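# Hang the ball-filled shallow basket on the stand's peg

## Task

Suspend the shallow basket from the stand's peg by its cord handle and get it hanging as close to level as possible. It counts as done only if every ball is inside the basket at the end; a single ball outside means failure.

## Robot and tools

Robot: two arms, left_arm and right_arm, each with a two-finger gripper. Calibrated base positions in the scene frame are left_arm (+0.019, +0.302, +0.023) m and right_arm (-0.033, -0.230, +0.016) m, each turned very slightly about z. A camera stand is bolted to the floor behind them. Something may occasionally nudge a loose object.

Scene frame: the origin is at table-top height, halfway between the arms' nominal bases. +x points out over the table, +z points up, and +y is toward left_arm. Arm names do not match image sides. All reported positions (metres), quaternions (wxyz), velocities and targets use this frame. On each gripper the fingers point along its own +z and open and close along its own y. end_effector_position is the point between the finger pads, just under 1 cm behind the tips. Readings can be off by a few centimetres, more at long reach.

execute_actions(actions, cameras): actions is a list of actions. Each action is a table of up to 15 rows, and each row is one 1/30 s control step. A table shorter than 15 rows repeats its last row. Every row has 14 numbers in [-1, 1]: left_arm dx, dy, dz, rx, ry, rz, opening, then the same seven for right_arm. Always send all 14, even if one arm is idle. dx to rz are offsets along the scene axes, measured from that arm's Hand target as it was when the action began. Every row in an action uses that same start, so rows do not add up. Successive actions and calls do add up, so repeating an offset moves the arm further. The scale is 1.0 = 0.6 m for dx, dy, dz and 180 degrees for rotation. rx, ry, rz form one rotation vector, turning the hand about its Hand target point. If dx, dy, dz together exceed length 1.0, they may be shortened. Six zeros re-command the arm's current Hand target. This is how you ask again for a pose the gripper fell short of, or end a push. Opening is absolute, not an offset. +1 gives a pad gap of about 87 mm, +0.5 about 69, 0 about 43, -0.5 about 18, and -1 closes the fingers. A 0 is a real command, so resend the present opening to leave a gripper unchanged. Images come only if actions is empty or cameras names them. ["all"] asks for every camera and [] for none, and an unknown name makes the call invalid.

move(target, speed, blend, opening_speed, blocking, cameras): drives each gripper in a straight line. target is either one 14-number row laid out as above, or a list of up to 15 such rows. Every row is an offset from the Hand targets held when the call starts, not from the row before it. The whole move is capped at 10 s. speed is the top path speed in m/s, from 0.002 to 2.9, default 0.25, and rotation is limited to twice that in rad/s. Give one number, or one per target. blend is a corner-rounding radius in m for lists, with 0 (a full stop at each row) as the default. opening_speed sets how fast the commanded opening changes, in scale units per second, at least 0.2. blocking=false returns after about 0.5 s while the motion continues. Paths ignore obstacles and the other arm. Fast moves lag, stray and hit harder, and aiming far past a contact presses harder. Keep paths away from an arm's own base, because passing near it can flip the shoulder posture. The result adds a "move:" line. done means the arm is at rest within 10 mm and 2 degrees of its target. Other endings are off_target, moving, held or fault. limits=paced means the sent pose was clipped, and limits=held means steps were withheld.

wait(seconds): 0 to 10 s. The arms keep their last commands, and a running move carries on. stop(): brakes a running move, which needs some room to do. zoom_image(camera, region): region is [x0, y0, x1, y1] in pixels of that camera's latest image, with the origin at the top-left, at most 504 by 504. finished_scene(scene): scene is the current scene's number. It ends the scene for good, and the goal must still hold with the robot gone.

Results: for each arm they give end_effector_position and end_effector_quat_wxyz. They also give Hand target, the last commanded pose after clipping, which is the base for the next offsets. Tool commands shows the present opening commands. grip_measured is finger position on the command scale. Joint positions list each joint, with the gripper last on a 0 (closed) to 1 (open) scale. Joint torques are raw readings that include gravity; joints 1 to 3 wrap at ±28 N m. A Joint velocities line reading "within noise", or absent, means the arm is still. Calls that run actions also list end_effector_position at some steps.

Control quirks: each step, commanded orientation is clipped to within 40 degrees of the measured one. Friction and weight can leave the gripper short, low or tilted, and a small move may go sideways or not happen. Check the pose after each move, and send the remaining gap as an offset.

Gripping: readings can be off by about 1 mm. To hold a part, command roughly 0.04 below the grip_measured value at first contact for full force, or less below for a lighter grip. Each pad can exert about 20 N.

Joint ranges (rad): waist -2.618 to 3.054, shoulder 0 to 3.142, elbow 0 to 3.142 (straight at 2.901), wrist pitch ±1.571, wrist yaw ±1.571, wrist roll ±2.094.

Cameras: cam_head_left, cam_head_right, cam_high, cam_low, cam_left_wrist and cam_right_wrist, each 896x504. OpenCV-style calibration (K, distortion, T_world_to_cam) is supplied. Fixed cameras may have drifted up to about 2.3 degrees and 9 mm. Wrist camera poses come from joint readings and may lag while the arm moves.

Avoid: dropping the basket or balls, or letting go of anything still moving. Don't let anything fall off or be left off the table. Avoid slamming or hard pushes, especially on fixed or heavy items. Never let the arms touch each other: grippers, housings and wrist cameras are not covered by the clearance check, and one gripper closing on the other's fingers counts as a press. Don't strain a camera cable. Limit motor heat from holding loads, stretching out or pushing at unreachable poses. MOTOR HOT warns at 75 °C, a fault folds that arm at 90 °C, and at 100 °C the arm drops.

Each tool is called after "Request:" by a JSON object that holds its "name" and its "arguments".

## Session

Request:
{"name": "execute_actions", "arguments": {"actions": []}}

Scene clock: 0.00 s.
left_arm: end_effector_position=(+0.4050, +0.3047, +0.0852) grip_measured=+1.000 end_effector_quat_wxyz=(+0.583, +0.008, +0.812, +0.019) | right_arm: end_effector_position=(+0.3274, -0.2542, +0.0433) grip_measured=+1.000 end_effector_quat_wxyz=(+0.528, +0.101, +0.841, -0.063)
Joint positions: left_arm=[-0.025 1.509 0.381 0.803 -0.031 0.032 1] | right_arm=[0.028 1.526 0.354 0.706 0.248 0.123 1]
Joint velocities: within noise
Joint torques (N m): no reading
Heat: left arm: 39 °C; right arm: 34 °C.
Hand target: left_arm +0.4070, +0.3047, +0.0888; +0.586, +0.008, +0.810, +0.019 | right_arm +0.3318, -0.2540, +0.0500; +0.537, +0.102, +0.835, -0.062
Tool commands: left_gripper/opening=+1.0 right_gripper/opening=+1.0
camera_calibration:
cam_left_wrist: T_world_to_cam=[[0.0596692, -0.996967, -0.0499722, 0.287058], [-0.883735, -0.0294813, -0.467058, 0.441294], [0.464168, 0.0720312, -0.882813, 0.0097563], [0, 0, 0, 1]] pos_world=[0.368329, 0.298494, 0.229068]
cam_right_wrist: T_world_to_cam=[[-0.27882, -0.959608, 0.0375854, -0.161793], [-0.88893, 0.243078, -0.388223, 0.409532], [0.363406, -0.141655, -0.920799, 0.0303731], [0, 0, 0, 1]] pos_world=[0.307896, -0.250504, 0.193038]

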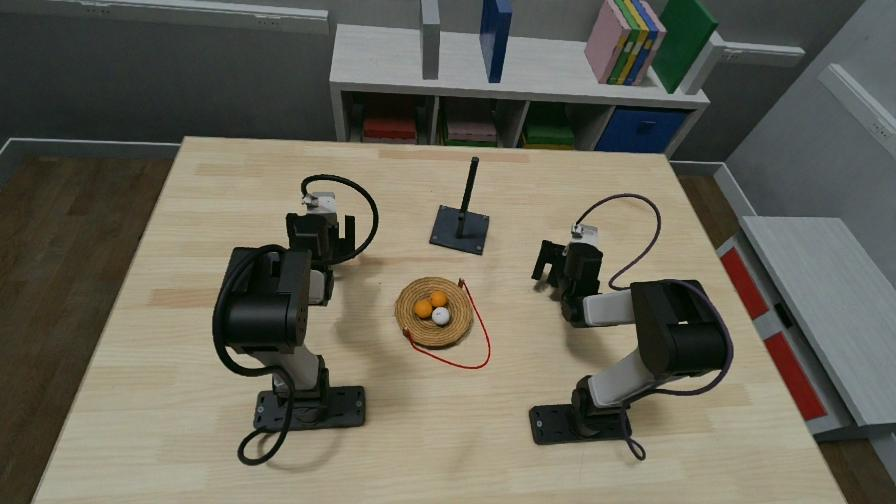

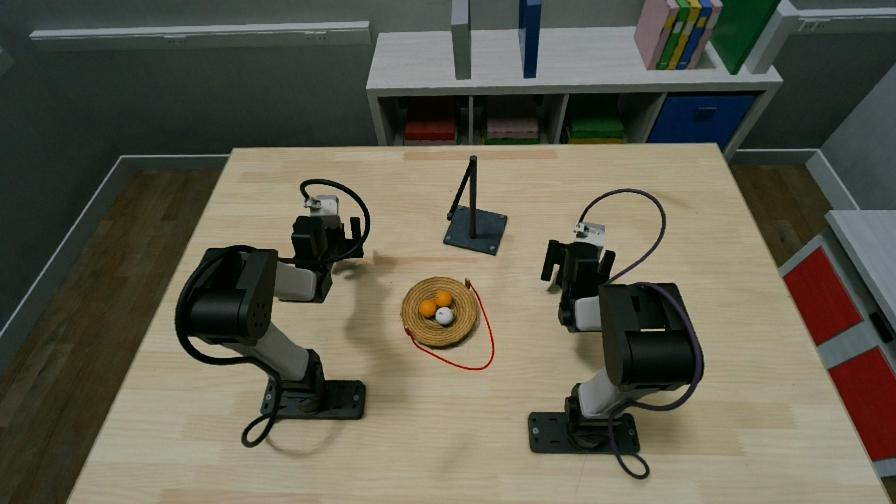

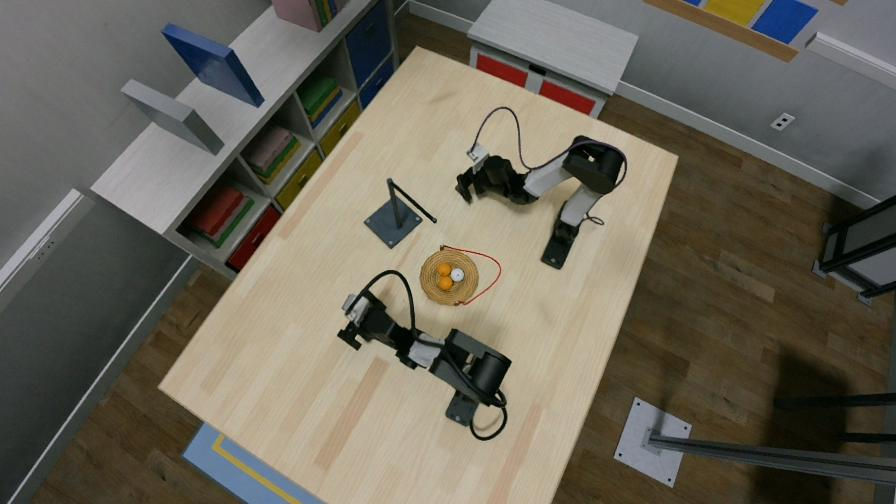

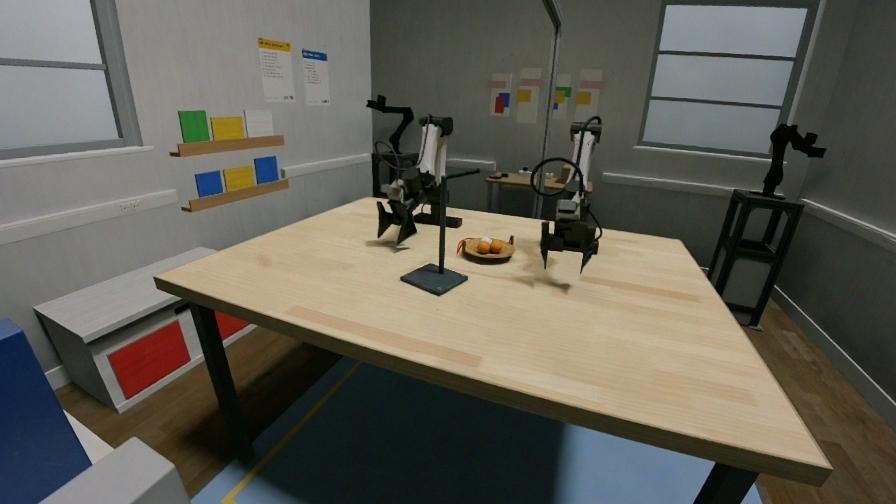

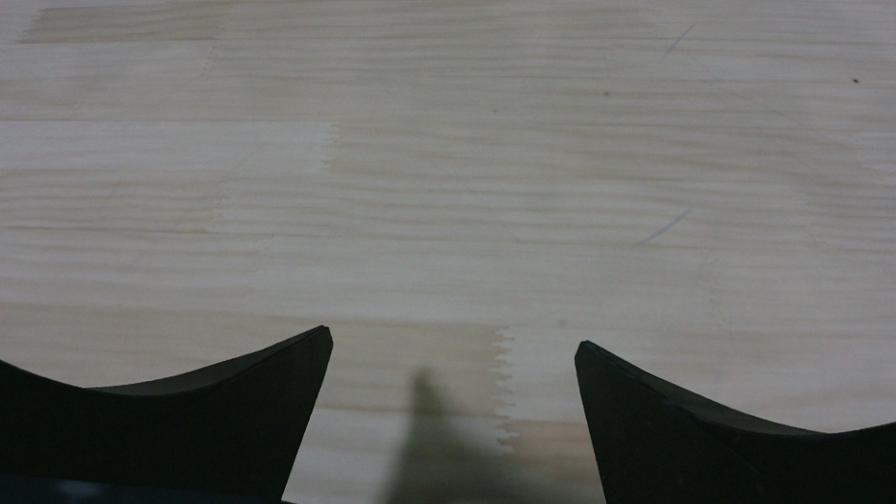

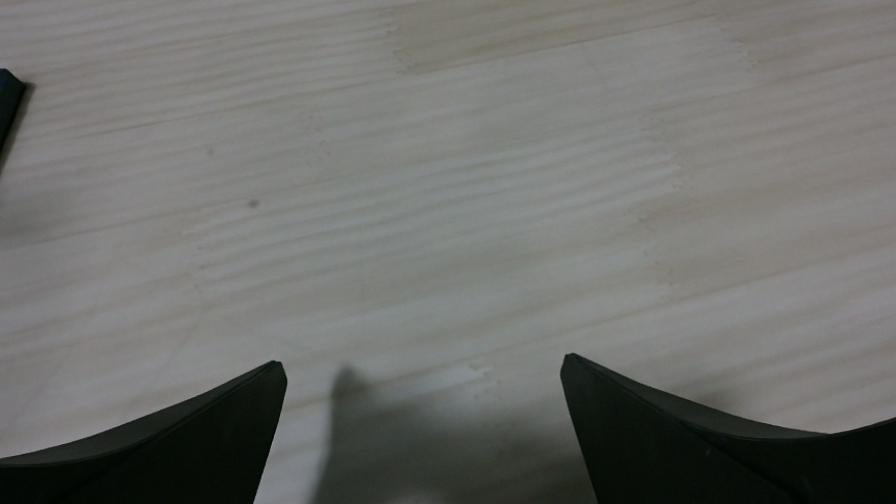

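Request:
{"name": "zoom_image", "arguments": {"camera": "cam_head_left", "region": [380, 140, 540, 390]}}

Request:
{"name": "zoom_image", "arguments": {"camera": "cam_head_right", "region": [380, 140, 540, 390]}}

Request:
{"name": "zoom_image", "arguments": {"camera": "cam_low", "region": [380, 140, 540, 300]}}

Request:
{"name": "zoom_image", "arguments": {"camera": "cam_high", "region": [350, 160, 520, 320]}}

Scaled by 2.016 from the camera's 896x504 image, which has a finer 1280x720 frame.

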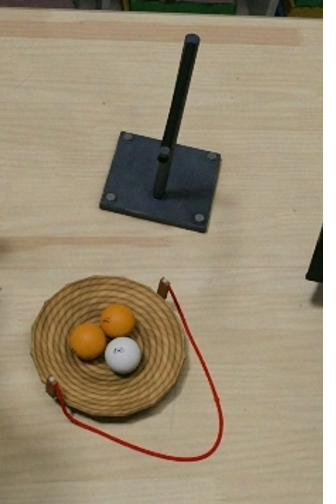

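Scaled by 2.016 from the camera's 896x504 image, which has a finer 1280x720 frame.

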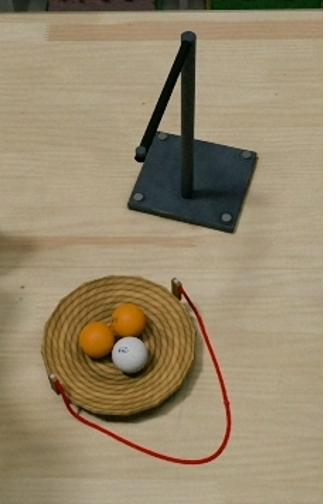

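Scaled by 3.150 from the camera's 896x504 image, which has a finer 1280x720 frame.

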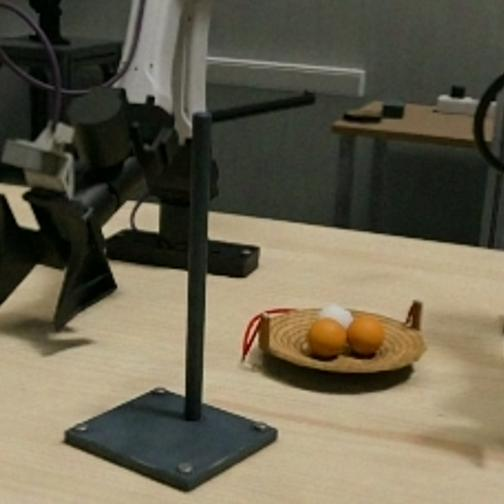

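Scaled by 2.965 from the camera's 896x504 image, which has a finer 1280x720 frame.

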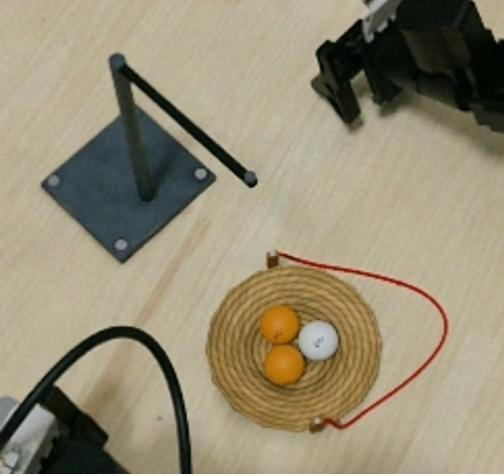

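Request:
{"name": "move", "arguments": {"target": [[-0.2,0.0,0.2,0.03,0.1,-0.05,0.2,0,0,0,0,0,0,1],[-0.45,-0.5,0.17,0.087,0.305,-0.163,0.2,0,0,0,0,0,0,1]], "blend": [0.05,0], "cameras": ["all"]}}

Scene clock: 4.83 s.
left_arm: end_effector_position=(+0.1378, +0.0099, +0.1887) grip_measured=+0.200 end_effector_quat_wxyz=(+0.135, +0.294, +0.946, -0.022) | right_arm: end_effector_position=(+0.3274, -0.2542, +0.0433) grip_measured=+1.000 end_effector_quat_wxyz=(+0.528, +0.101, +0.841, -0.063)
Joint positions: left_arm=[-1.23 1.685 1.614 -1.298 -0.186 -0.593 0.6] | right_arm=[0.028 1.526 0.354 0.706 0.248 0.123 1]
Joint torques (N m): left_arm=[-0.57 -5.5 10.36 0.62 -0.27 -0.21] | right_arm=[-0.36 -6.22 5.97 1.74 0.13 -0.07]
Heat: left arm: 39 °C; right arm: 35 °C.
Hand target: left_arm +0.1370, +0.0047, +0.1907; +0.132, +0.289, +0.948, -0.025 | right_arm +0.3318, -0.2540, +0.0500; +0.537, +0.102, +0.835, -0.062
Off the commanded pose: left_arm 0.006 m, 1 deg | right_arm 0.008 m, 1 deg.
move: done
camera_calibration:
cam_left_wrist: T_world_to_cam=[[-0.543141, -0.835277, -0.0855052, 0.102415], [-0.762323, 0.447877, 0.467193, 0.0471105], [-0.35194, 0.318934, -0.880011, 0.356], [0, 0, 0, 1]] pos_world=[0.216829, -0.0490955, 0.300031]
cam_right_wrist: T_world_to_cam=[[-0.27882, -0.959608, 0.0375854, -0.161793], [-0.88893, 0.243078, -0.388223, 0.409532], [0.363406, -0.141655, -0.920799, 0.0303731], [0, 0, 0, 1]] pos_world=[0.307896, -0.250504, 0.193038]

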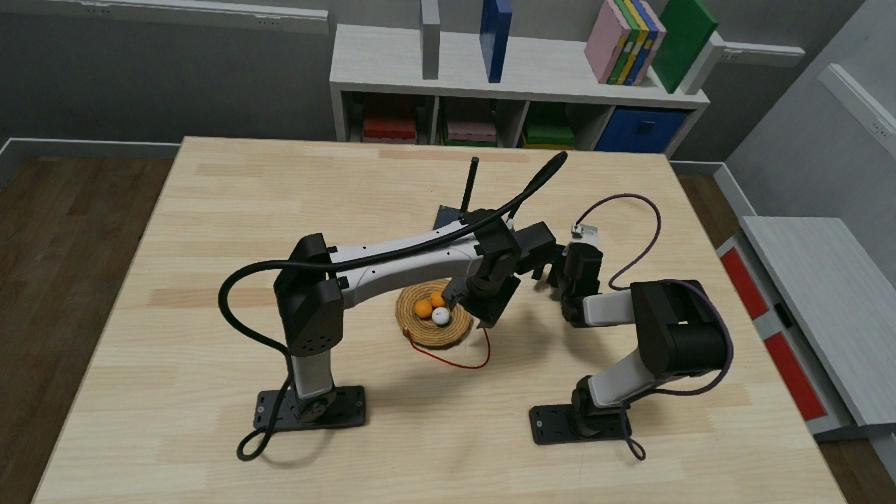

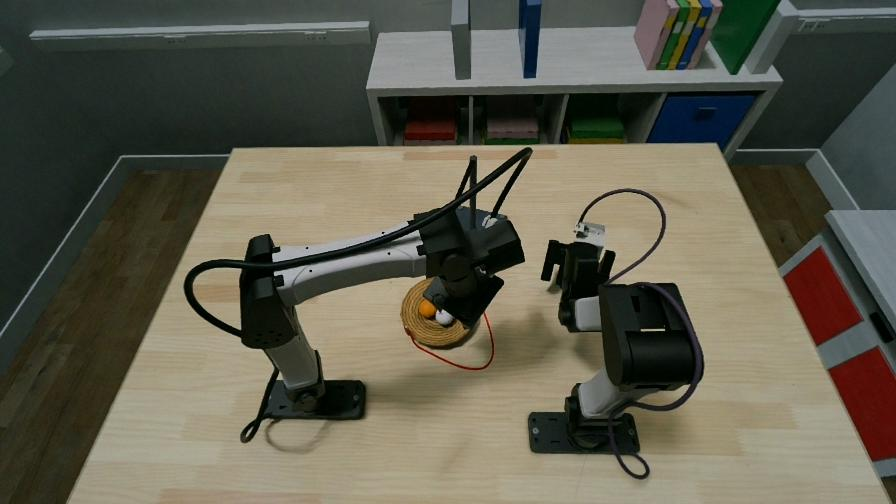

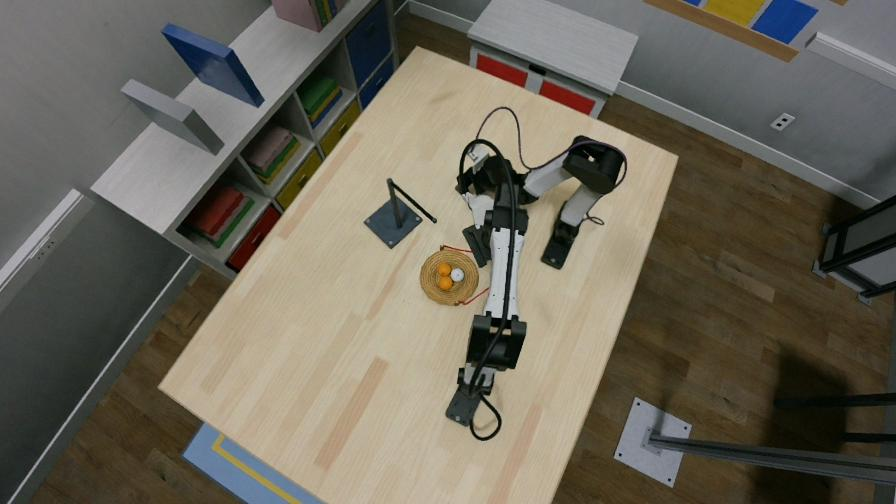

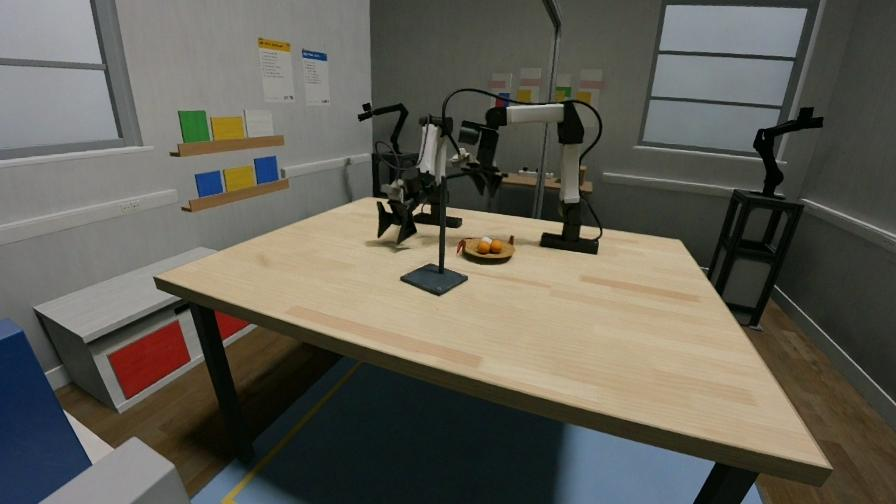

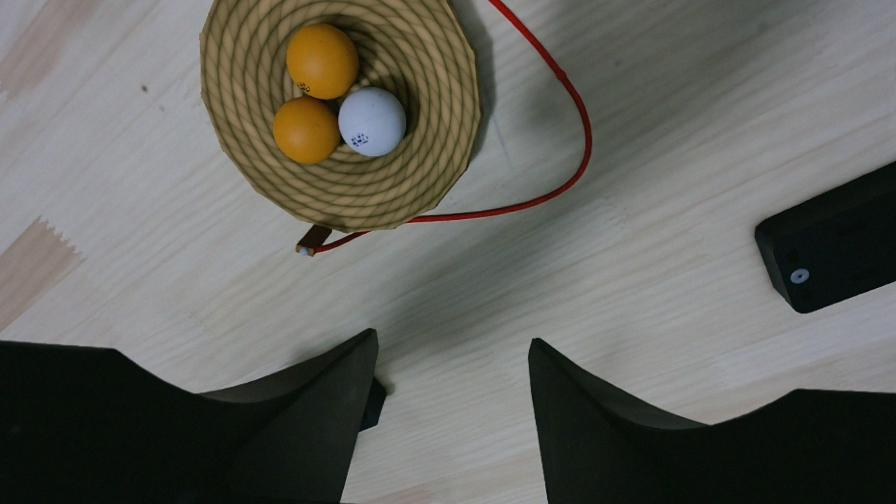

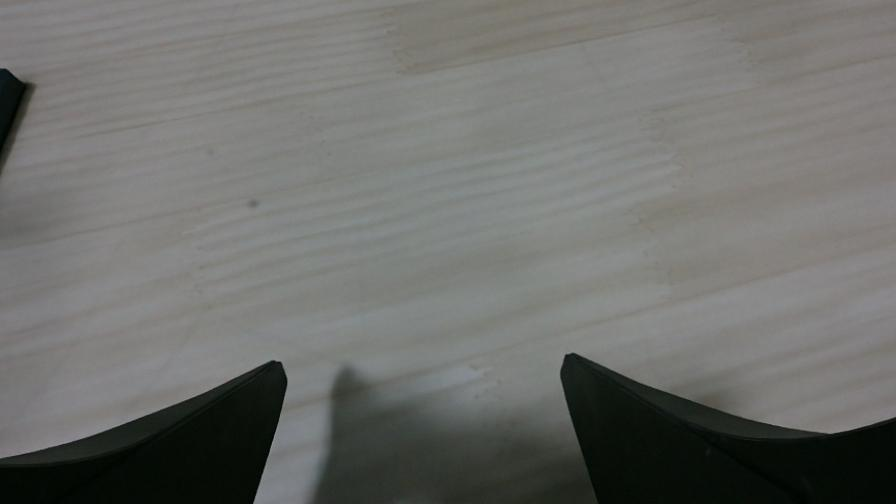

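Request:
{"name": "move", "arguments": {"target": [[0,0,0,0,0,0,0.2,-0.2,-0.37,0.15,0,0,-0.2,0],[0,0,0,0,0,0,0.2,-0.437,-0.543,0.15,0,0,-0.389,0],[-0.037,-0.101,-0.17,0,0,-0.222,0.2,-0.437,-0.543,0.15,0,0,-0.389,0]], "blend": [0.05,0.02,0], "cameras": ["all"]}}

Scene clock: 10.17 s.
left_arm: end_effector_position=(+0.1177, -0.0542, +0.0970) grip_measured=+0.200 end_effector_quat_wxyz=(+0.122, +0.586, +0.798, -0.070) | right_arm: end_effector_position=(+0.0665, -0.5648, +0.1198) grip_measured=+0.000 end_effector_quat_wxyz=(+0.381, +0.563, +0.647, -0.345)
Joint positions: left_arm=[-1.332 1.849 1.441 -0.885 -0.046 -0.045 0.6] | right_arm=[-1.183 1.187 0.545 0.135 0.244 0.114 0.5]
Joint torques (N m): left_arm=[-0.92 -6.79 6.97 1.03 -0.17 0.08] | right_arm=[-0.76 -3.56 9.87 1.99 0.2 0.16]
Heat: left arm: 40 °C; right arm: 35 °C.
Hand target: left_arm +0.1147, -0.0559, +0.0886; +0.116, +0.595, +0.792, -0.069 | right_arm +0.0697, -0.5798, +0.1399; +0.404, +0.563, +0.626, -0.358
Off the commanded pose: left_arm 0.009 m, 1 deg | right_arm 0.025 m, 4 deg.
move: off_target (right_arm)
camera_calibration:
cam_left_wrist: T_world_to_cam=[[-0.942689, -0.3242, -0.0789471, 0.104185], [-0.322943, 0.826949, 0.460285, 0.0728364], [-0.0839392, 0.459401, -0.884254, 0.265113], [0, 0, 0, 1]] pos_world=[0.14399, -0.148248, 0.209127]
cam_right_wrist: T_world_to_cam=[[-0.994686, -0.0859024, 0.0567586, 0.00322132], [-0.100428, 0.930985, -0.350971, 0.614551], [-0.0226922, -0.354806, -0.934665, 0.0585387], [0, 0, 0, 1]] pos_world=[0.0662508, -0.551091, 0.270221]

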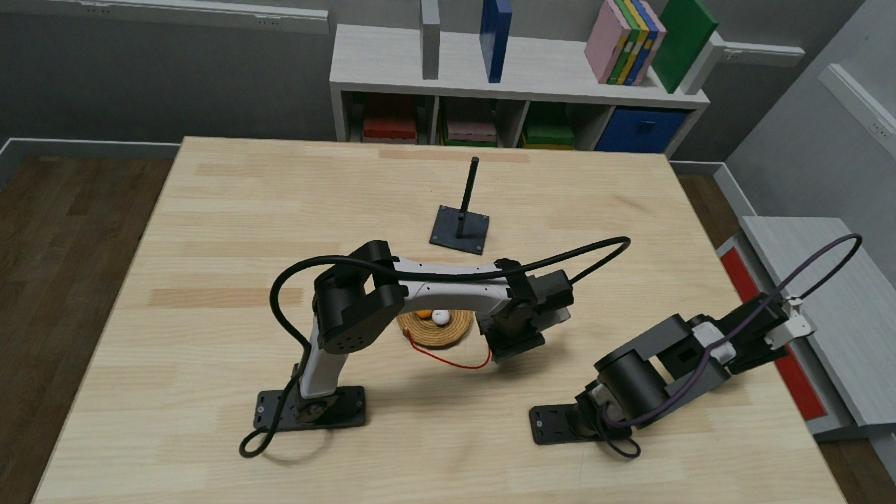

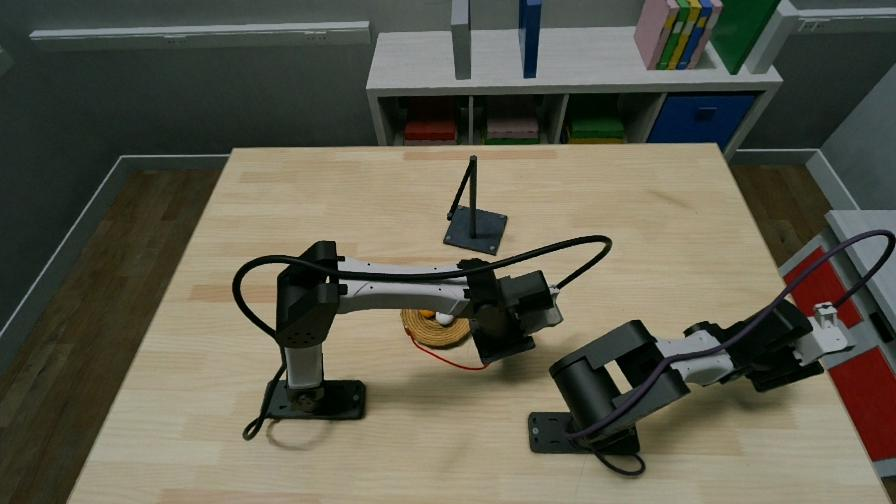

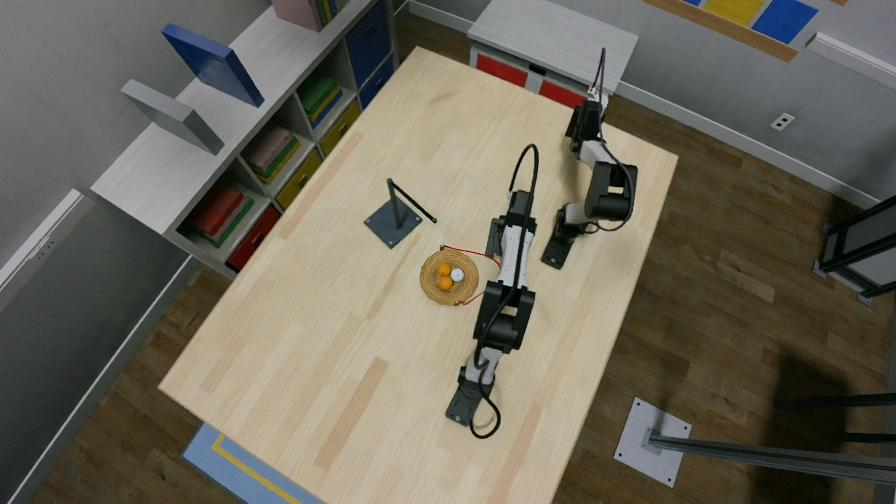

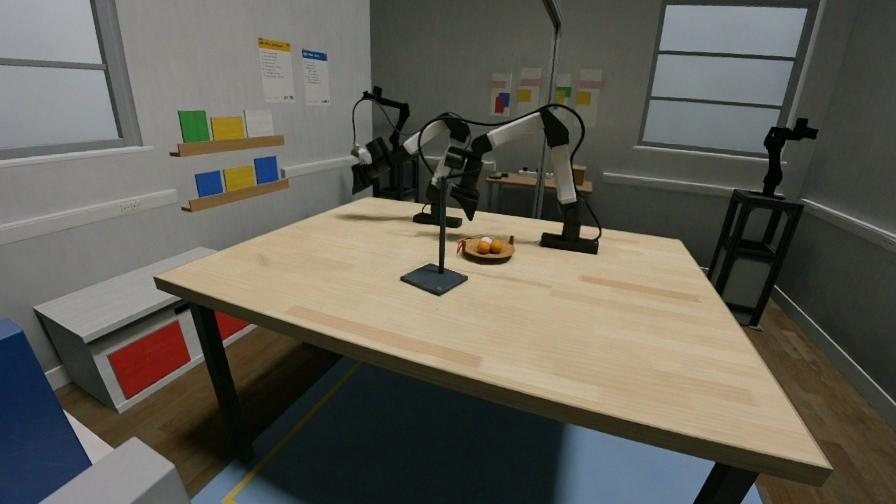

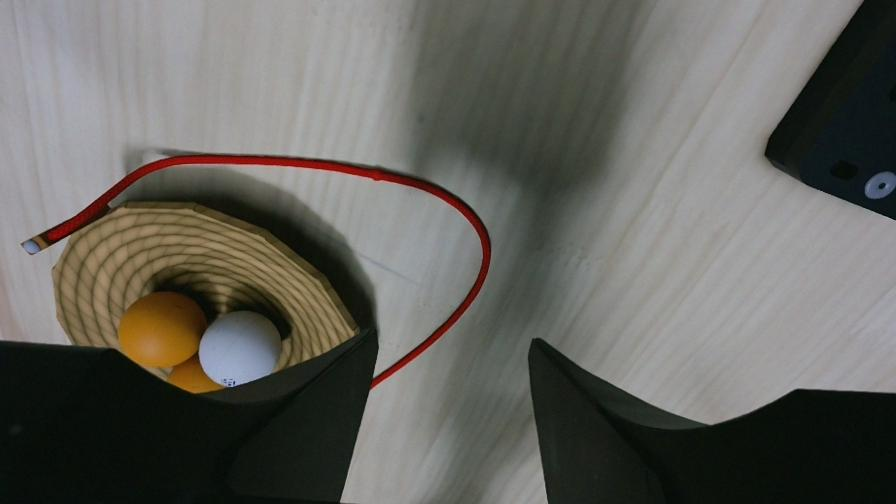

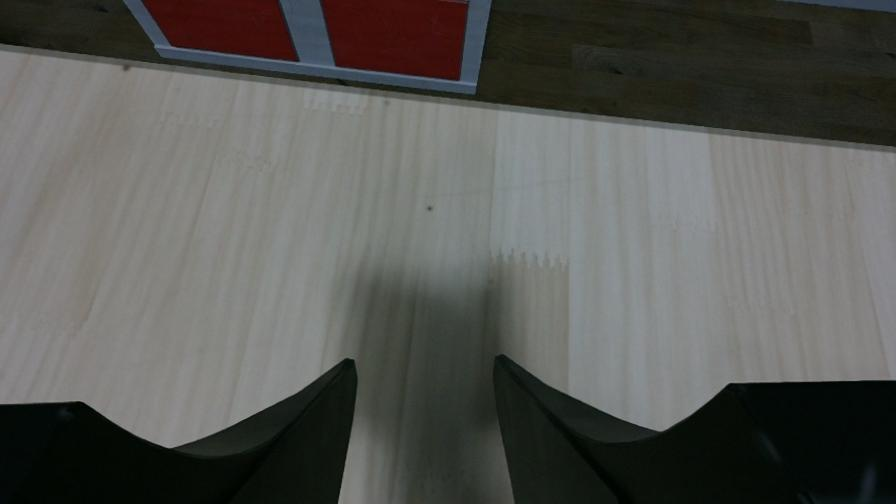

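Request:
{"name": "move", "arguments": {"target": [-0.013,-0.005,-0.134,0,0,0,0.2,0,0,0,0,0,0,0], "speed": 0.12, "cameras": ["cam_left_wrist"]}}

Scene clock: 12.53 s.
left_arm: end_effector_position=(+0.1110, -0.0599, +0.0191) grip_measured=+0.200 end_effector_quat_wxyz=(+0.123, +0.594, +0.792, -0.073) | right_arm: end_effector_position=(+0.0665, -0.5648, +0.1198) grip_measured=+0.000 end_effector_quat_wxyz=(+0.381, +0.563, +0.647, -0.345)
Joint positions: left_arm=[-1.353 1.949 1.25 -0.589 -0.044 -0.045 0.6] | right_arm=[-1.183 1.187 0.545 0.135 0.244 0.114 0.5]
Joint torques (N m): left_arm=[-1.2 -6.56 6.27 1.03 -0.23 -0.18] | right_arm=[-0.83 -3.47 9.88 1.97 0.21 0.13]
Heat: left arm: 40 °C; right arm: 36 °C.
Hand target: left_arm +0.1070, -0.0589, +0.0082; +0.116, +0.595, +0.792, -0.069 | right_arm +0.0697, -0.5798, +0.1399; +0.404, +0.563, +0.626, -0.358
Off the commanded pose: left_arm 0.012 m, 1 deg | right_arm 0.025 m, 4 deg.
move: off_target (left_arm, right_arm)
camera_calibration:
cam_left_wrist: T_world_to_cam=[[-0.949428, -0.304361, -0.0771415, 0.0917955], [-0.305094, 0.836215, 0.4557, 0.109865], [-0.0741905, 0.45619, -0.886784, 0.197127], [0, 0, 0, 1]] pos_world=[0.135297, -0.153858, 0.131825]
Images, in order (width x height): cam_left_wrist 896x504.

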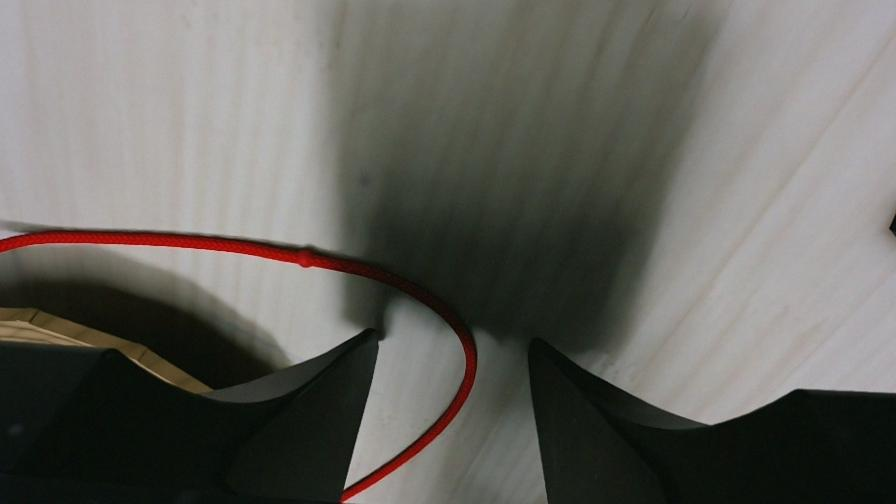

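Request:
{"name": "move", "arguments": {"target": [[0.003,0.001,-0.02,0,0,0,0.2,0,0,0,0,0,0,0],[0.003,0.001,-0.02,0,0,0,-1,0,0,0,0,0,0,0]], "speed": 0.05, "opening_speed": 1.5, "cameras": ["cam_left_wrist"]}}

Scene clock: 17.70 s.
left_arm: end_effector_position=(+0.1074, -0.0683, +0.0180) grip_measured=-0.909 end_effector_quat_wxyz=(+0.127, +0.595, +0.788, -0.093) | right_arm: end_effector_position=(+0.0665, -0.5648, +0.1198) grip_measured=+0.000 end_effector_quat_wxyz=(+0.381, +0.563, +0.647, -0.345)
Joint positions: left_arm=[-1.356 1.95 1.242 -0.547 -0.02 -0.045 0.046] | right_arm=[-1.183 1.187 0.545 0.135 0.244 0.114 0.5]
Joint torques (N m): left_arm=[-0.38 -5.07 4.77 1.15 -0.47 -0.12] | right_arm=[-0.73 -3.45 9.88 1.99 0.23 0.11]
Heat: left arm: 40 °C; right arm: 37 °C.
Hand target: left_arm +0.1088, -0.0583, -0.0036; +0.116, +0.595, +0.792, -0.069 | right_arm +0.0697, -0.5798, +0.1399; +0.404, +0.563, +0.626, -0.358
Off the commanded pose: left_arm 0.024 m, 3 deg | right_arm 0.025 m, 4 deg.
move: off_target (left_arm, right_arm); target 2's new opening was sent with left_arm's hand 0.022 m and 1 deg from that target
camera_calibration:
cam_left_wrist: T_world_to_cam=[[-0.953318, -0.297504, -0.0517365, 0.086122], [-0.290236, 0.85543, 0.428956, 0.116511], [-0.0833592, 0.423947, -0.901843, 0.19874], [0, 0, 0, 1]] pos_world=[0.132484, -0.1583, 0.13371]
Images, in order (width x height): cam_left_wrist 896x504.

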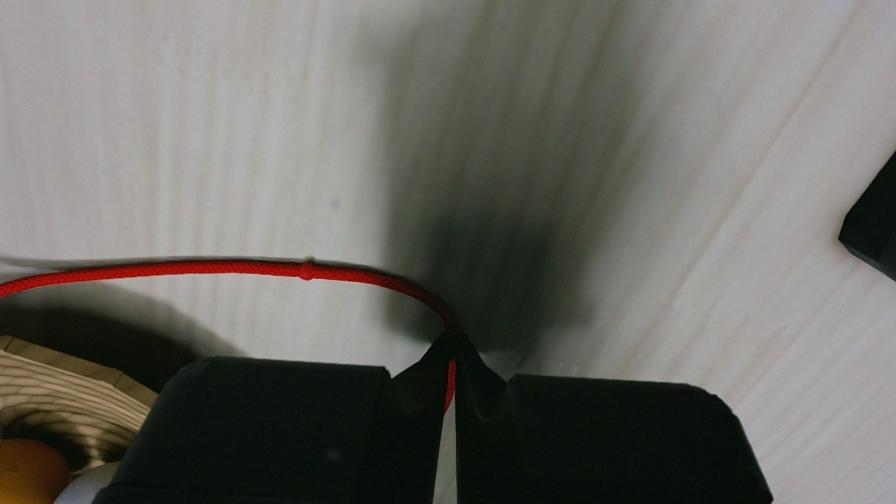

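Request:
{"name": "move", "arguments": {"target": [[0.07,0.1,0.21,0,0,0,-1,0,0,0,0,0,0,0],[0.13,0.2,0.34,0,0,0,-1,0,0,0,0,0,0,0],[0.12,0.2,0.46,0,0,0,-1,0,0,0,0,0,0,0]], "speed": 0.08, "blend": 0.02, "cameras": ["all"]}}

Scene clock: 22.60 s.
left_arm: end_effector_position=(+0.1815, +0.0648, +0.2709) grip_measured=-0.909 end_effector_quat_wxyz=(+0.121, +0.590, +0.795, -0.067) | right_arm: end_effector_position=(+0.0665, -0.5648, +0.1198) grip_measured=+0.000 end_effector_quat_wxyz=(+0.381, +0.563, +0.647, -0.345)
Joint positions: left_arm=[-0.999 1.637 1.902 -1.561 0.043 0.286 0.046] | right_arm=[-1.183 1.187 0.545 0.135 0.244 0.114 0.5]
Joint torques (N m): left_arm=[-0.76 -4.71 9.36 0.74 -0.1 -0.03] | right_arm=[-0.85 -3.4 9.89 1.96 0.21 0.1]
Heat: left arm: 41 °C; right arm: 38 °C.
Hand target: left_arm +0.1808, +0.0617, +0.2723; +0.115, +0.595, +0.792, -0.069 | right_arm +0.0697, -0.5798, +0.1399; +0.404, +0.563, +0.626, -0.358
Off the commanded pose: left_arm 0.003 m, 1 deg | right_arm 0.025 m, 4 deg.
joint sent to its limit (left arm) — joint 4 (wrist pitch), lower limit. The joint targets still meet the commanded pose.
move: off_target (right_arm)
camera_calibration:
cam_left_wrist: T_world_to_cam=[[-0.945755, -0.313833, -0.0839998, 0.217913], [-0.315911, 0.828039, 0.463198, -0.0871512], [-0.0758115, 0.464608, -0.882265, 0.367187], [0, 0, 0, 1]] pos_world=[0.206397, -0.0300451, 0.382629]
cam_right_wrist: T_world_to_cam=[[-0.994686, -0.0859024, 0.0567586, 0.00322132], [-0.100428, 0.930985, -0.350971, 0.614551], [-0.0226922, -0.354806, -0.934665, 0.0585387], [0, 0, 0, 1]] pos_world=[0.0662508, -0.551091, 0.270221]

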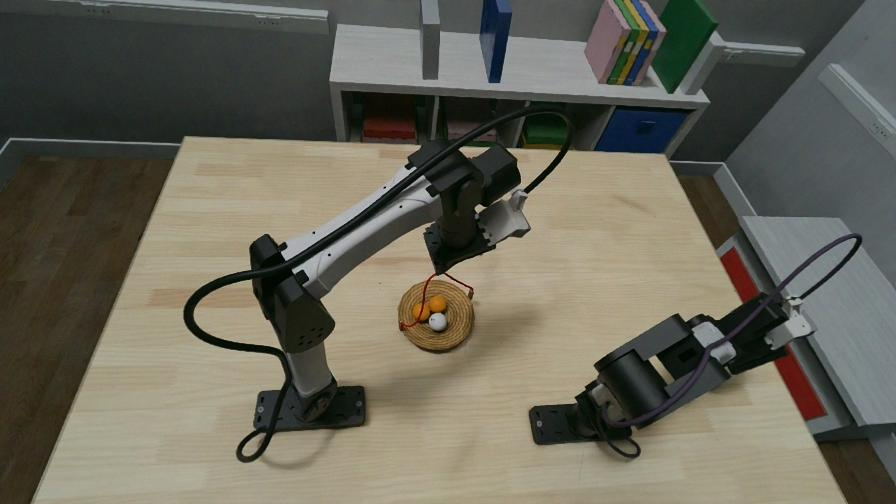

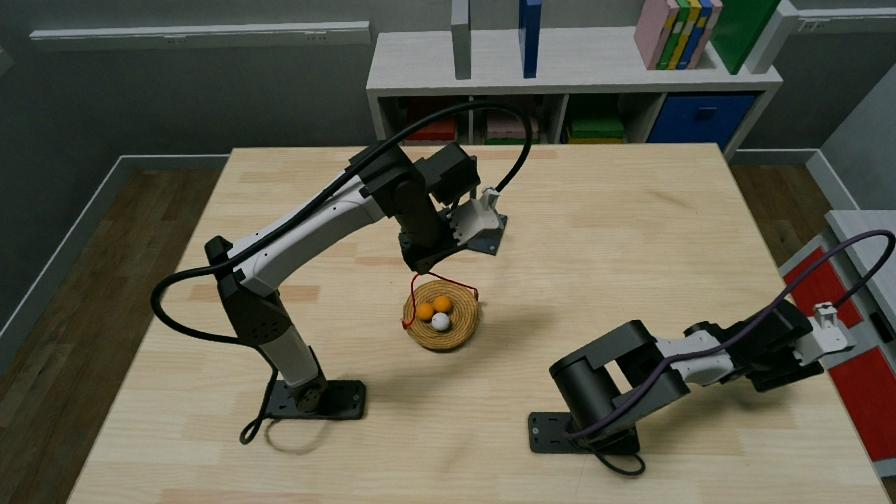

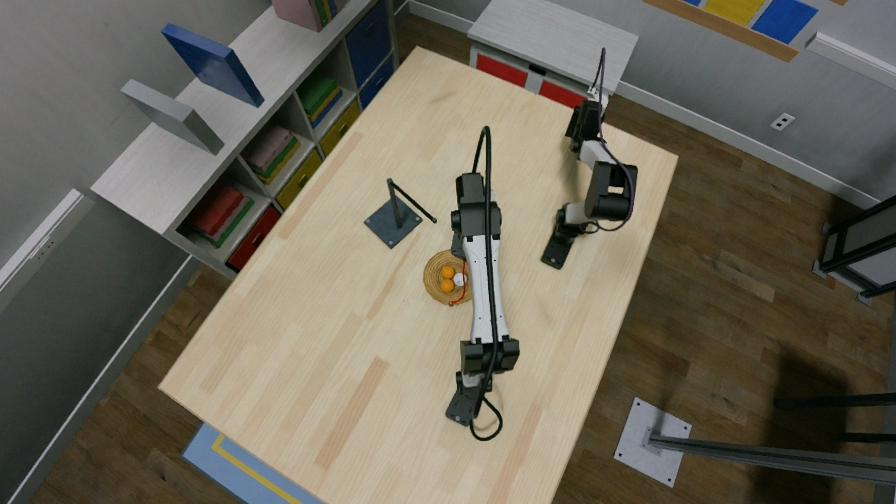

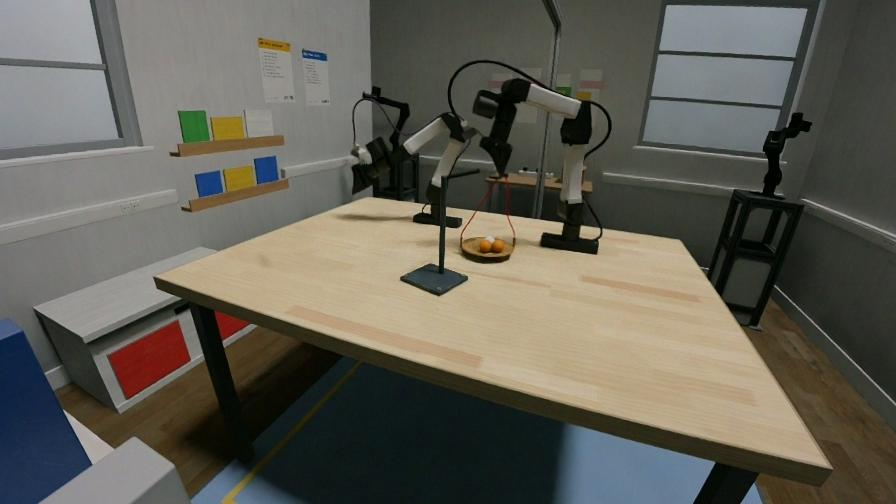

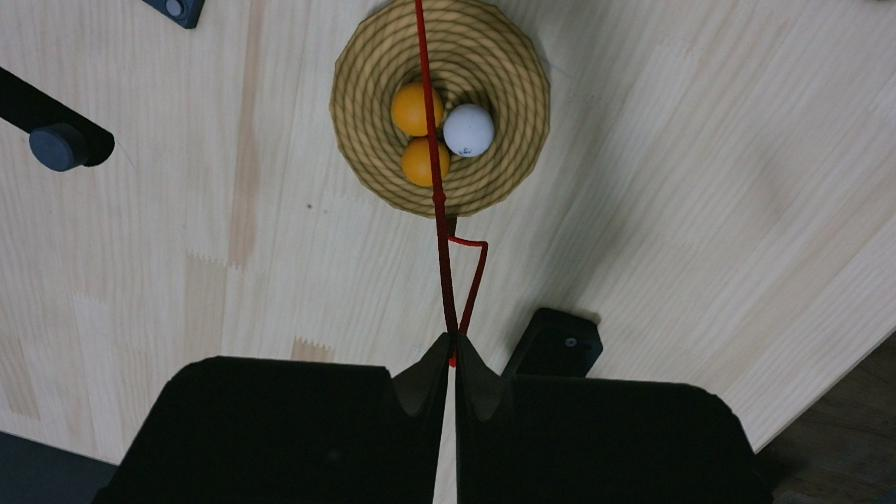

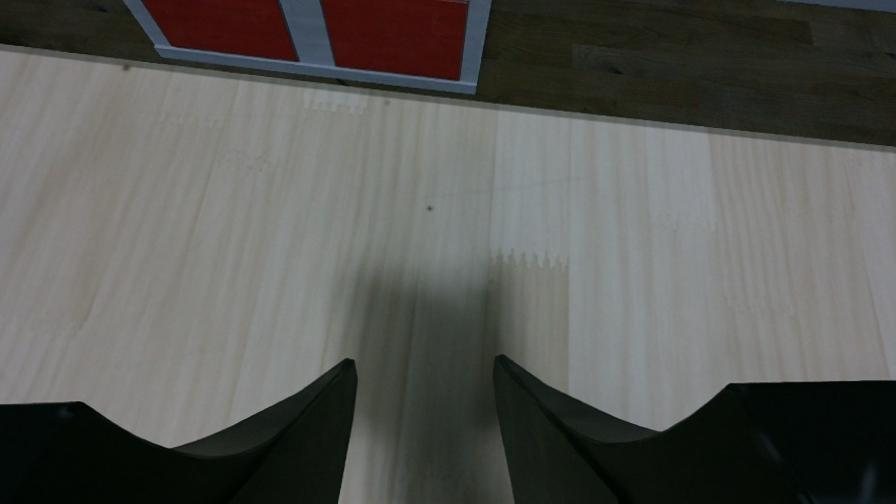

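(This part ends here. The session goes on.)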